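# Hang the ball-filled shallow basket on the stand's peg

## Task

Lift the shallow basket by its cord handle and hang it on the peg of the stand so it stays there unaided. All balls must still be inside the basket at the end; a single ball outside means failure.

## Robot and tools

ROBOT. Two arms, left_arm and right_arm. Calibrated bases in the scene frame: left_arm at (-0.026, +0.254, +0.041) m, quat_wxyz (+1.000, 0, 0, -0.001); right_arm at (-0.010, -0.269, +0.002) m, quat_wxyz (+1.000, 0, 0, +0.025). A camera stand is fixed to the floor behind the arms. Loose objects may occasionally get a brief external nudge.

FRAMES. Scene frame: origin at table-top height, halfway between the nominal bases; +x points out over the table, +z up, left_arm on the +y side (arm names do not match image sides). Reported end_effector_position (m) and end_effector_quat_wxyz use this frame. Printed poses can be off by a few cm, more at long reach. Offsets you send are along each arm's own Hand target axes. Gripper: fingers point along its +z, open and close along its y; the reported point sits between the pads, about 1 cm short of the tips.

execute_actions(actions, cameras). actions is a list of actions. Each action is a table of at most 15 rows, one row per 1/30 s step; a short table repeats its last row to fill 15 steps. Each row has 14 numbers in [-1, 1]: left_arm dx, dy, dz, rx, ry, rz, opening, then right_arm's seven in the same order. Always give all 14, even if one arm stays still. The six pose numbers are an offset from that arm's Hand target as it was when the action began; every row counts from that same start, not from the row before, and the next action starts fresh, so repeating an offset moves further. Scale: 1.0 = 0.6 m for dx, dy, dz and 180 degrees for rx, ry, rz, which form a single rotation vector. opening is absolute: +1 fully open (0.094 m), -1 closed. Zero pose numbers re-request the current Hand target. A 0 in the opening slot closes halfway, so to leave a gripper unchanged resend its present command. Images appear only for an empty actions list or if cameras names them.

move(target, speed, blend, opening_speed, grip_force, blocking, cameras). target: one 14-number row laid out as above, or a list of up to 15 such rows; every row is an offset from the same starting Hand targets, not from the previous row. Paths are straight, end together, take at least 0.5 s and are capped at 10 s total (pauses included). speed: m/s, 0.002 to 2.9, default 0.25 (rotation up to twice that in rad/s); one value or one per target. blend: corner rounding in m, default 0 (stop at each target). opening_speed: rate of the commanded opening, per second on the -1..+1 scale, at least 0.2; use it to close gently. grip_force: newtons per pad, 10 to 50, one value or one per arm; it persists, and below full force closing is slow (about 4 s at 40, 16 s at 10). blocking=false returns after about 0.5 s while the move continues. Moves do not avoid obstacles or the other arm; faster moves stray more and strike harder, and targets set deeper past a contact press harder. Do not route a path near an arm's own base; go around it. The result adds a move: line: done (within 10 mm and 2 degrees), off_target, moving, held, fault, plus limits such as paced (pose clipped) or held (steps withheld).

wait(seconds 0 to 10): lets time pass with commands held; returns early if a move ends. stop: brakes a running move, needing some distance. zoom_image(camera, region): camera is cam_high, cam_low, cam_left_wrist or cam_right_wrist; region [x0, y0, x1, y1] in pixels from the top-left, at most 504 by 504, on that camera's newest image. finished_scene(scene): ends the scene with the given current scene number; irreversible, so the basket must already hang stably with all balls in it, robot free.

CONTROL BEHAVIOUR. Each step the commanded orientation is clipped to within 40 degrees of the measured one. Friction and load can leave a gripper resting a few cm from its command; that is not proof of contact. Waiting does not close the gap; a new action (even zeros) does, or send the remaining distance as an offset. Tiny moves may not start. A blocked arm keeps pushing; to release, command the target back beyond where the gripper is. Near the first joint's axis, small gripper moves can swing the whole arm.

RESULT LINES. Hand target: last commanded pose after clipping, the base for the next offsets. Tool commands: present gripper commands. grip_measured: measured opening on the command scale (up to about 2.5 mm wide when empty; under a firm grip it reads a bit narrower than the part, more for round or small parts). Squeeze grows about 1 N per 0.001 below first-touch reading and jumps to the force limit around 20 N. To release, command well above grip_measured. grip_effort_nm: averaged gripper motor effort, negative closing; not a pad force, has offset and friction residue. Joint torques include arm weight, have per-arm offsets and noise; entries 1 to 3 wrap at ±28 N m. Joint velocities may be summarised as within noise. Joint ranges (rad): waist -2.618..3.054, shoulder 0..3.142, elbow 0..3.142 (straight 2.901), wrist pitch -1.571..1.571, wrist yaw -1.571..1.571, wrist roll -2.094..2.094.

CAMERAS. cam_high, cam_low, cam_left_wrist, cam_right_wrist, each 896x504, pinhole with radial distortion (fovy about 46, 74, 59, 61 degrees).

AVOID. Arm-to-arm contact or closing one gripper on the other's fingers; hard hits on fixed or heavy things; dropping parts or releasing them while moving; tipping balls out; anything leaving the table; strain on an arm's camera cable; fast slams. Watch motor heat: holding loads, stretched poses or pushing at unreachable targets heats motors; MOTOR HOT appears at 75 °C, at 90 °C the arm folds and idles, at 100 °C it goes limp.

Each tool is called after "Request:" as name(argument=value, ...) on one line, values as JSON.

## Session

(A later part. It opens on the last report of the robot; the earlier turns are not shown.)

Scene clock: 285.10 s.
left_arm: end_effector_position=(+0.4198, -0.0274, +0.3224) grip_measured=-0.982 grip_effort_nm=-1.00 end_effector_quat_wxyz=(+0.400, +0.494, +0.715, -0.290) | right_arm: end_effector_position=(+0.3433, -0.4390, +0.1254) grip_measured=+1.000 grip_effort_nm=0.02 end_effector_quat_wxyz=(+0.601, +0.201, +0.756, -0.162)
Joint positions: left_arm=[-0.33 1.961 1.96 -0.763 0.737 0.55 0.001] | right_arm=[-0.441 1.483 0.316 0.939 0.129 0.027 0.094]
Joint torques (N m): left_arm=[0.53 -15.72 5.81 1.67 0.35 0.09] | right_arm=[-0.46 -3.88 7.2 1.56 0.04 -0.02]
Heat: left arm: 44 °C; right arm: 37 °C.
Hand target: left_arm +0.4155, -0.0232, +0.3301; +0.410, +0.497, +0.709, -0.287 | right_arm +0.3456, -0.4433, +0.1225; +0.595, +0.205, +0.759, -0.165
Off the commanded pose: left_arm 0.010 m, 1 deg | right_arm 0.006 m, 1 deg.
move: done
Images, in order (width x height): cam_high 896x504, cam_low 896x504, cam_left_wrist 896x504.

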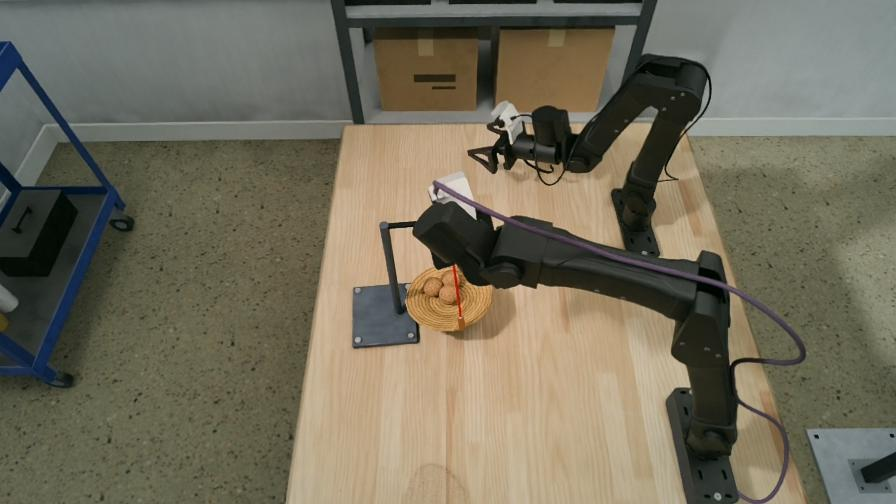

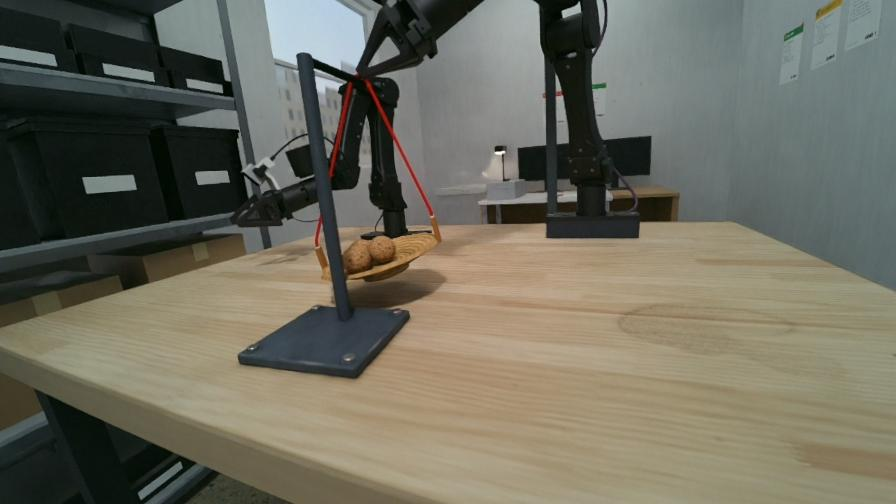

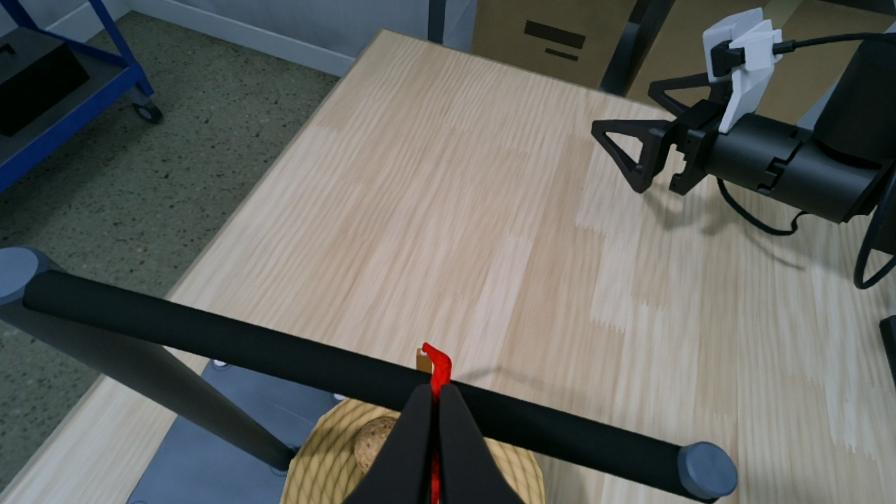

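Request:
move(target=[0.0192,0.0111,-0.013,0,0,0,-1,0,0,0,0,0,0,1], speed=0.03, cameras=["cam_low","cam_left_wrist"])

Request:
zoom_image(camera="cam_low", region=[240, 0, 440, 280])

Request:
zoom_image(camera="cam_left_wrist", region=[300, 280, 600, 480])

Scene clock: 301.03 s.
left_arm: end_effector_position=(+0.4212, -0.0192, +0.3179) grip_measured=-0.982 grip_effort_nm=-0.99 end_effector_quat_wxyz=(+0.404, +0.498, +0.709, -0.295) | right_arm: end_effector_position=(+0.3433, -0.4390, +0.1254) grip_measured=+1.000 grip_effort_nm=0.02 end_effector_quat_wxyz=(+0.601, +0.201, +0.756, -0.162)
Joint positions: left_arm=[-0.306 1.954 1.925 -0.743 0.771 0.579 0.001] | right_arm=[-0.441 1.483 0.316 0.939 0.129 0.027 0.094]
Joint torques (N m): left_arm=[1.22 -16.06 5.79 1.46 0.29 0.11] | right_arm=[-0.49 -3.89 7.16 1.57 0.04 -0.02]
Motor temperatures (°C): left_arm=[23 37 43 35 27 26 30] | right_arm=[24 26 33 37 23 24 25]
Heat: left arm: 43 °C; right arm: 37 °C.
Hand target: left_arm +0.4175, -0.0092, +0.3242; +0.410, +0.497, +0.709, -0.287 | right_arm +0.3456, -0.4433, +0.1225; +0.595, +0.205, +0.759, -0.165
Off the commanded pose: left_arm 0.012 m, 1 deg | right_arm 0.006 m, 1 deg.
move: off_target (left_arm)
Images, in order (width x height): cam_low 896x504, cam_left_wrist 896x504.

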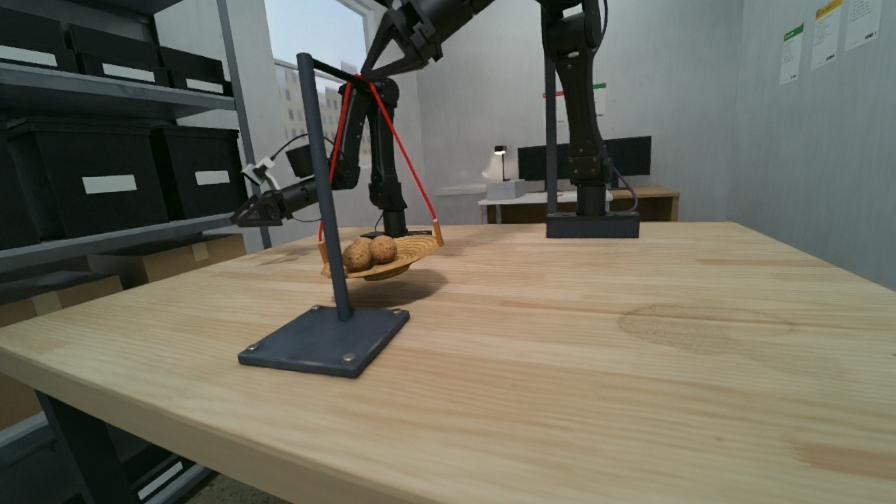

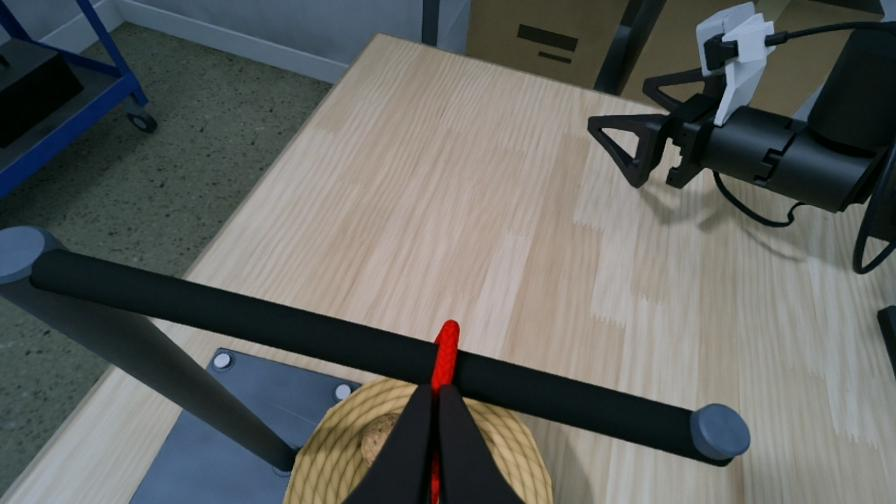

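Scaled by 1.800 from the camera's 896x504 image, which has a finer 1280x720 frame.

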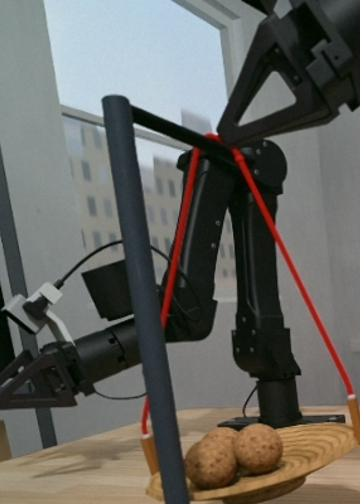

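Scaled by 1.680 from the camera's 896x504 image, which has a finer 1280x720 frame.

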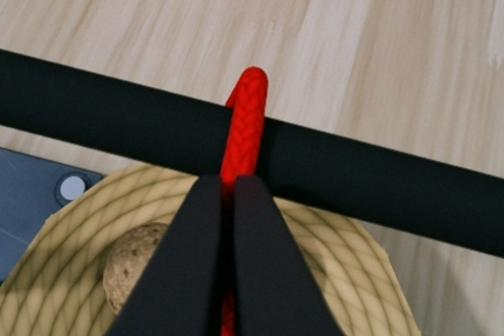

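Request:
move(target=[[0.012,0.006,-0.008,0,0,0,-1,0,0,0,0,0,0,1],[0.012,0.006,-0.008,0,0,0,-0.5,0,0,0,0,0,0,1]], speed=0.03, opening_speed=0.3, cameras=["cam_low","cam_left_wrist","cam_high"])

Request:
zoom_image(camera="cam_low", region=[240, 0, 440, 280])

Scene clock: 310.53 s.
left_arm: end_effector_position=(+0.4262, -0.0052, +0.3121) grip_measured=-0.503 grip_effort_nm=0.12 end_effector_quat_wxyz=(+0.405, +0.494, +0.713, -0.289) | right_arm: end_effector_position=(+0.3433, -0.4390, +0.1254) grip_measured=+1.000 grip_effort_nm=0.02 end_effector_quat_wxyz=(+0.601, +0.201, +0.756, -0.162)
Joint positions: left_arm=[-0.274 1.949 1.901 -0.739 0.778 0.6 0.023] | right_arm=[-0.441 1.483 0.316 0.939 0.129 0.027 0.094]
Joint torques (N m): left_arm=[0.43 -16.23 5.93 1.4 0.36 0.11] | right_arm=[-0.46 -3.89 7.17 1.57 0.05 -0.01]
Heat: left arm: 43 °C; right arm: 37 °C.
Hand target: left_arm +0.4183, -0.0006, +0.3202; +0.410, +0.497, +0.709, -0.286 | right_arm +0.3456, -0.4433, +0.1225; +0.595, +0.205, +0.759, -0.165
Off the commanded pose: left_arm 0.012 m, 1 deg | right_arm 0.006 m, 1 deg.
move: off_target (left_arm); target 2's new opening was sent with left_arm's hand 0.013 m and 1 deg from that target
Images, in order (width x height): cam_high 896x504, cam_low 896x504, cam_left_wrist 896x504.

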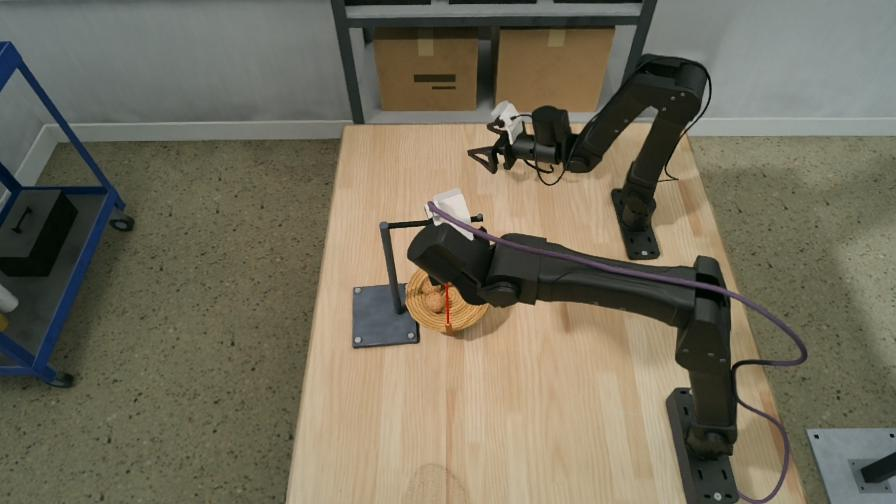

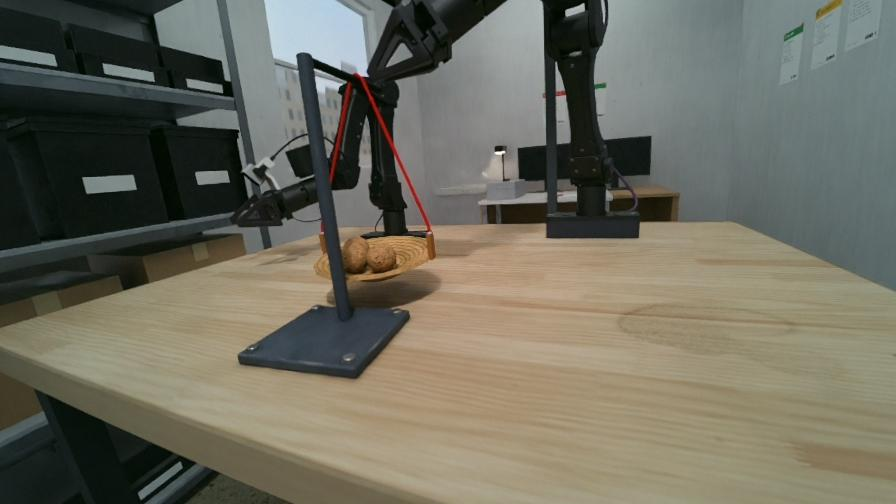

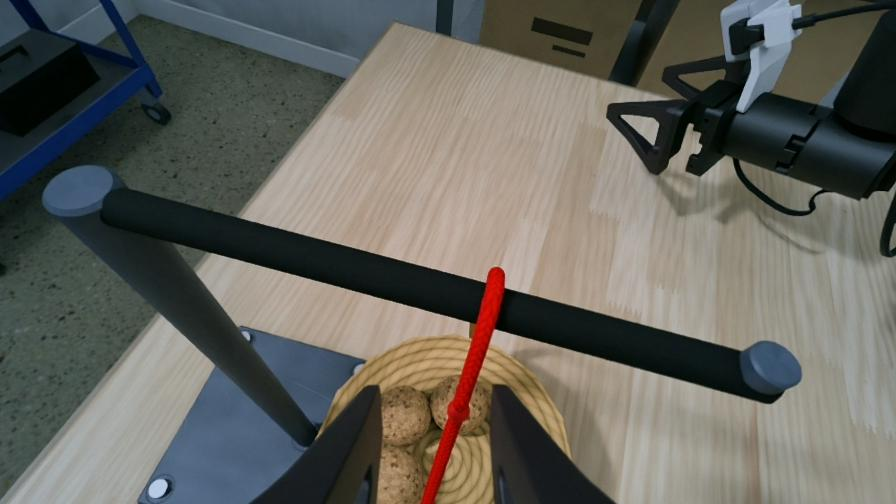

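Scaled by 1.800 from the camera's 896x504 image, which has a finer 1280x720 frame.

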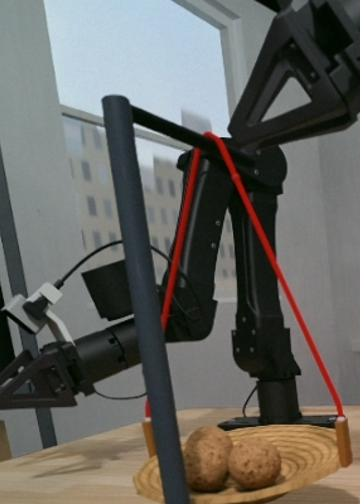

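Request:
move(target=[-0.01,0,-0.17,0,0,0,-0.1,0,0,0,0,0,0,1], speed=0.08, cameras=["cam_low","cam_left_wrist","cam_high"])

Request:
zoom_image(camera="cam_low", region=[240, 0, 440, 280])

Scene clock: 323.53 s.
left_arm: end_effector_position=(+0.3985, +0.0797, +0.3577) grip_measured=-0.103 grip_effort_nm=0.12 end_effector_quat_wxyz=(+0.398, +0.490, +0.721, -0.286) | right_arm: end_effector_position=(+0.3433, -0.4390, +0.1254) grip_measured=+1.000 grip_effort_nm=0.02 end_effector_quat_wxyz=(+0.601, +0.201, +0.756, -0.162)
Joint positions: left_arm=[-0.079 1.88 2.041 -1.13 0.888 0.818 0.042] | right_arm=[-0.441 1.483 0.316 0.939 0.129 0.027 0.094]
Joint torques (N m): left_arm=[0.25 -13.6 9.25 0.92 0.6 0.13] | right_arm=[-0.46 -3.93 7.17 1.56 0.04 -0.01]
Heat: left arm: 43 °C; right arm: 37 °C.
Hand target: left_arm +0.3890, +0.0797, +0.3763; +0.410, +0.497, +0.709, -0.287 | right_arm +0.3456, -0.4433, +0.1225; +0.595, +0.205, +0.759, -0.165
Off the commanded pose: left_arm 0.021 m, 2 deg | right_arm 0.006 m, 1 deg.
move: off_target (left_arm)
Images, in order (width x height): cam_high 896x504, cam_low 896x504, cam_left_wrist 896x504.

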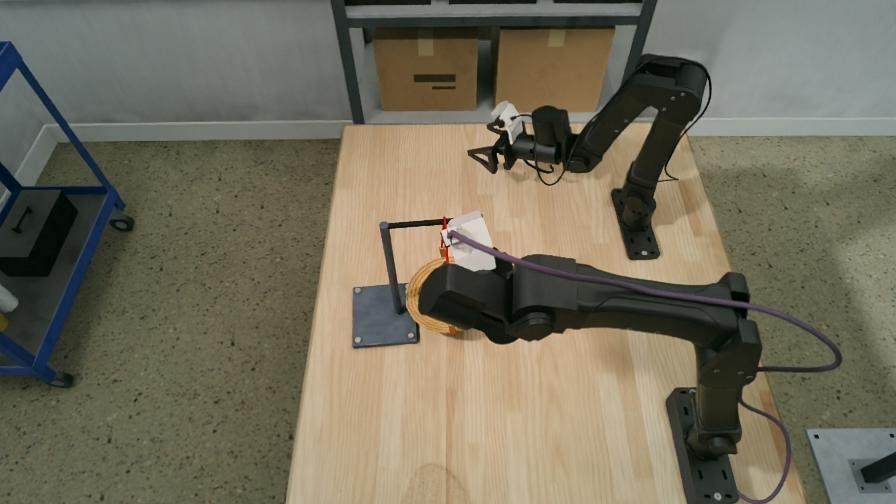

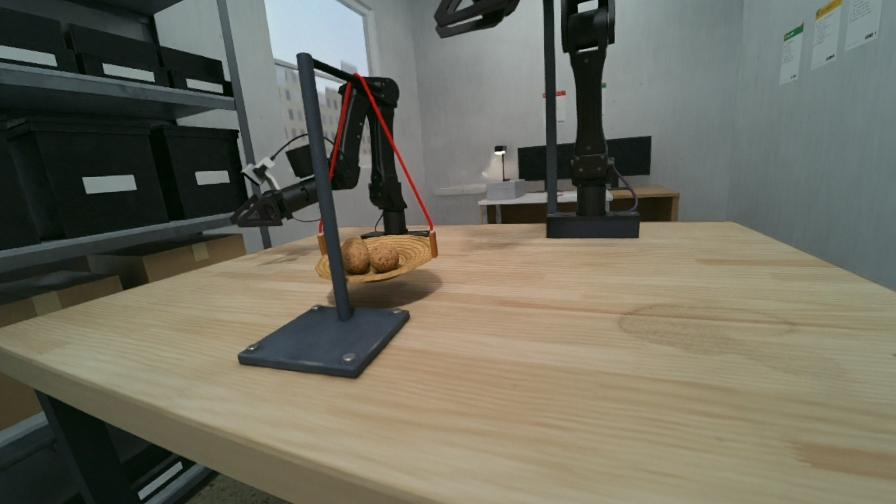

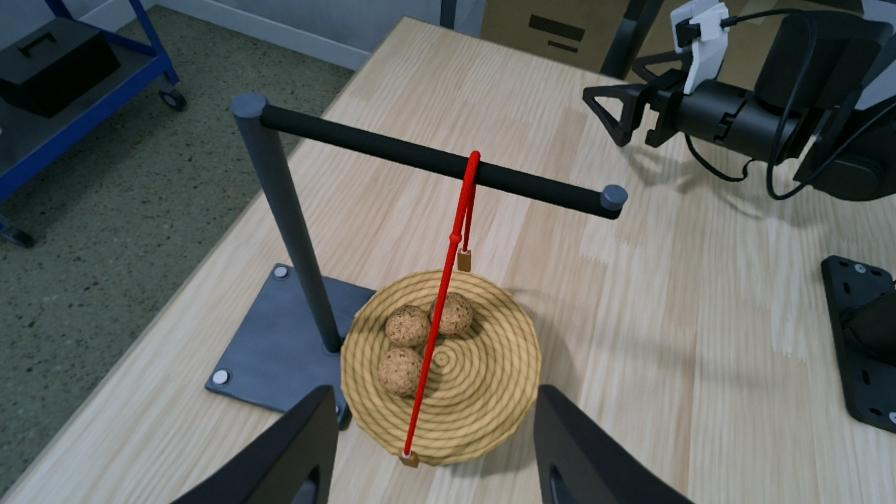

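Scaled by 1.800 from the camera's 896x504 image, which has a finer 1280x720 frame.

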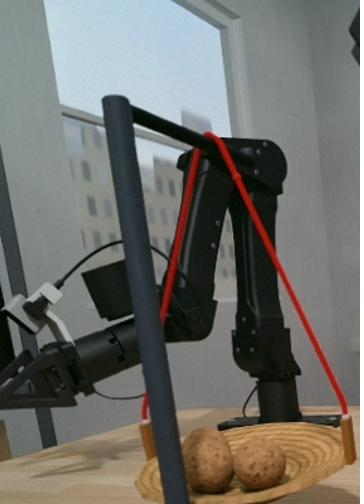

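Request:
finished_scene(scene=3)

The scene is finished: the task was done.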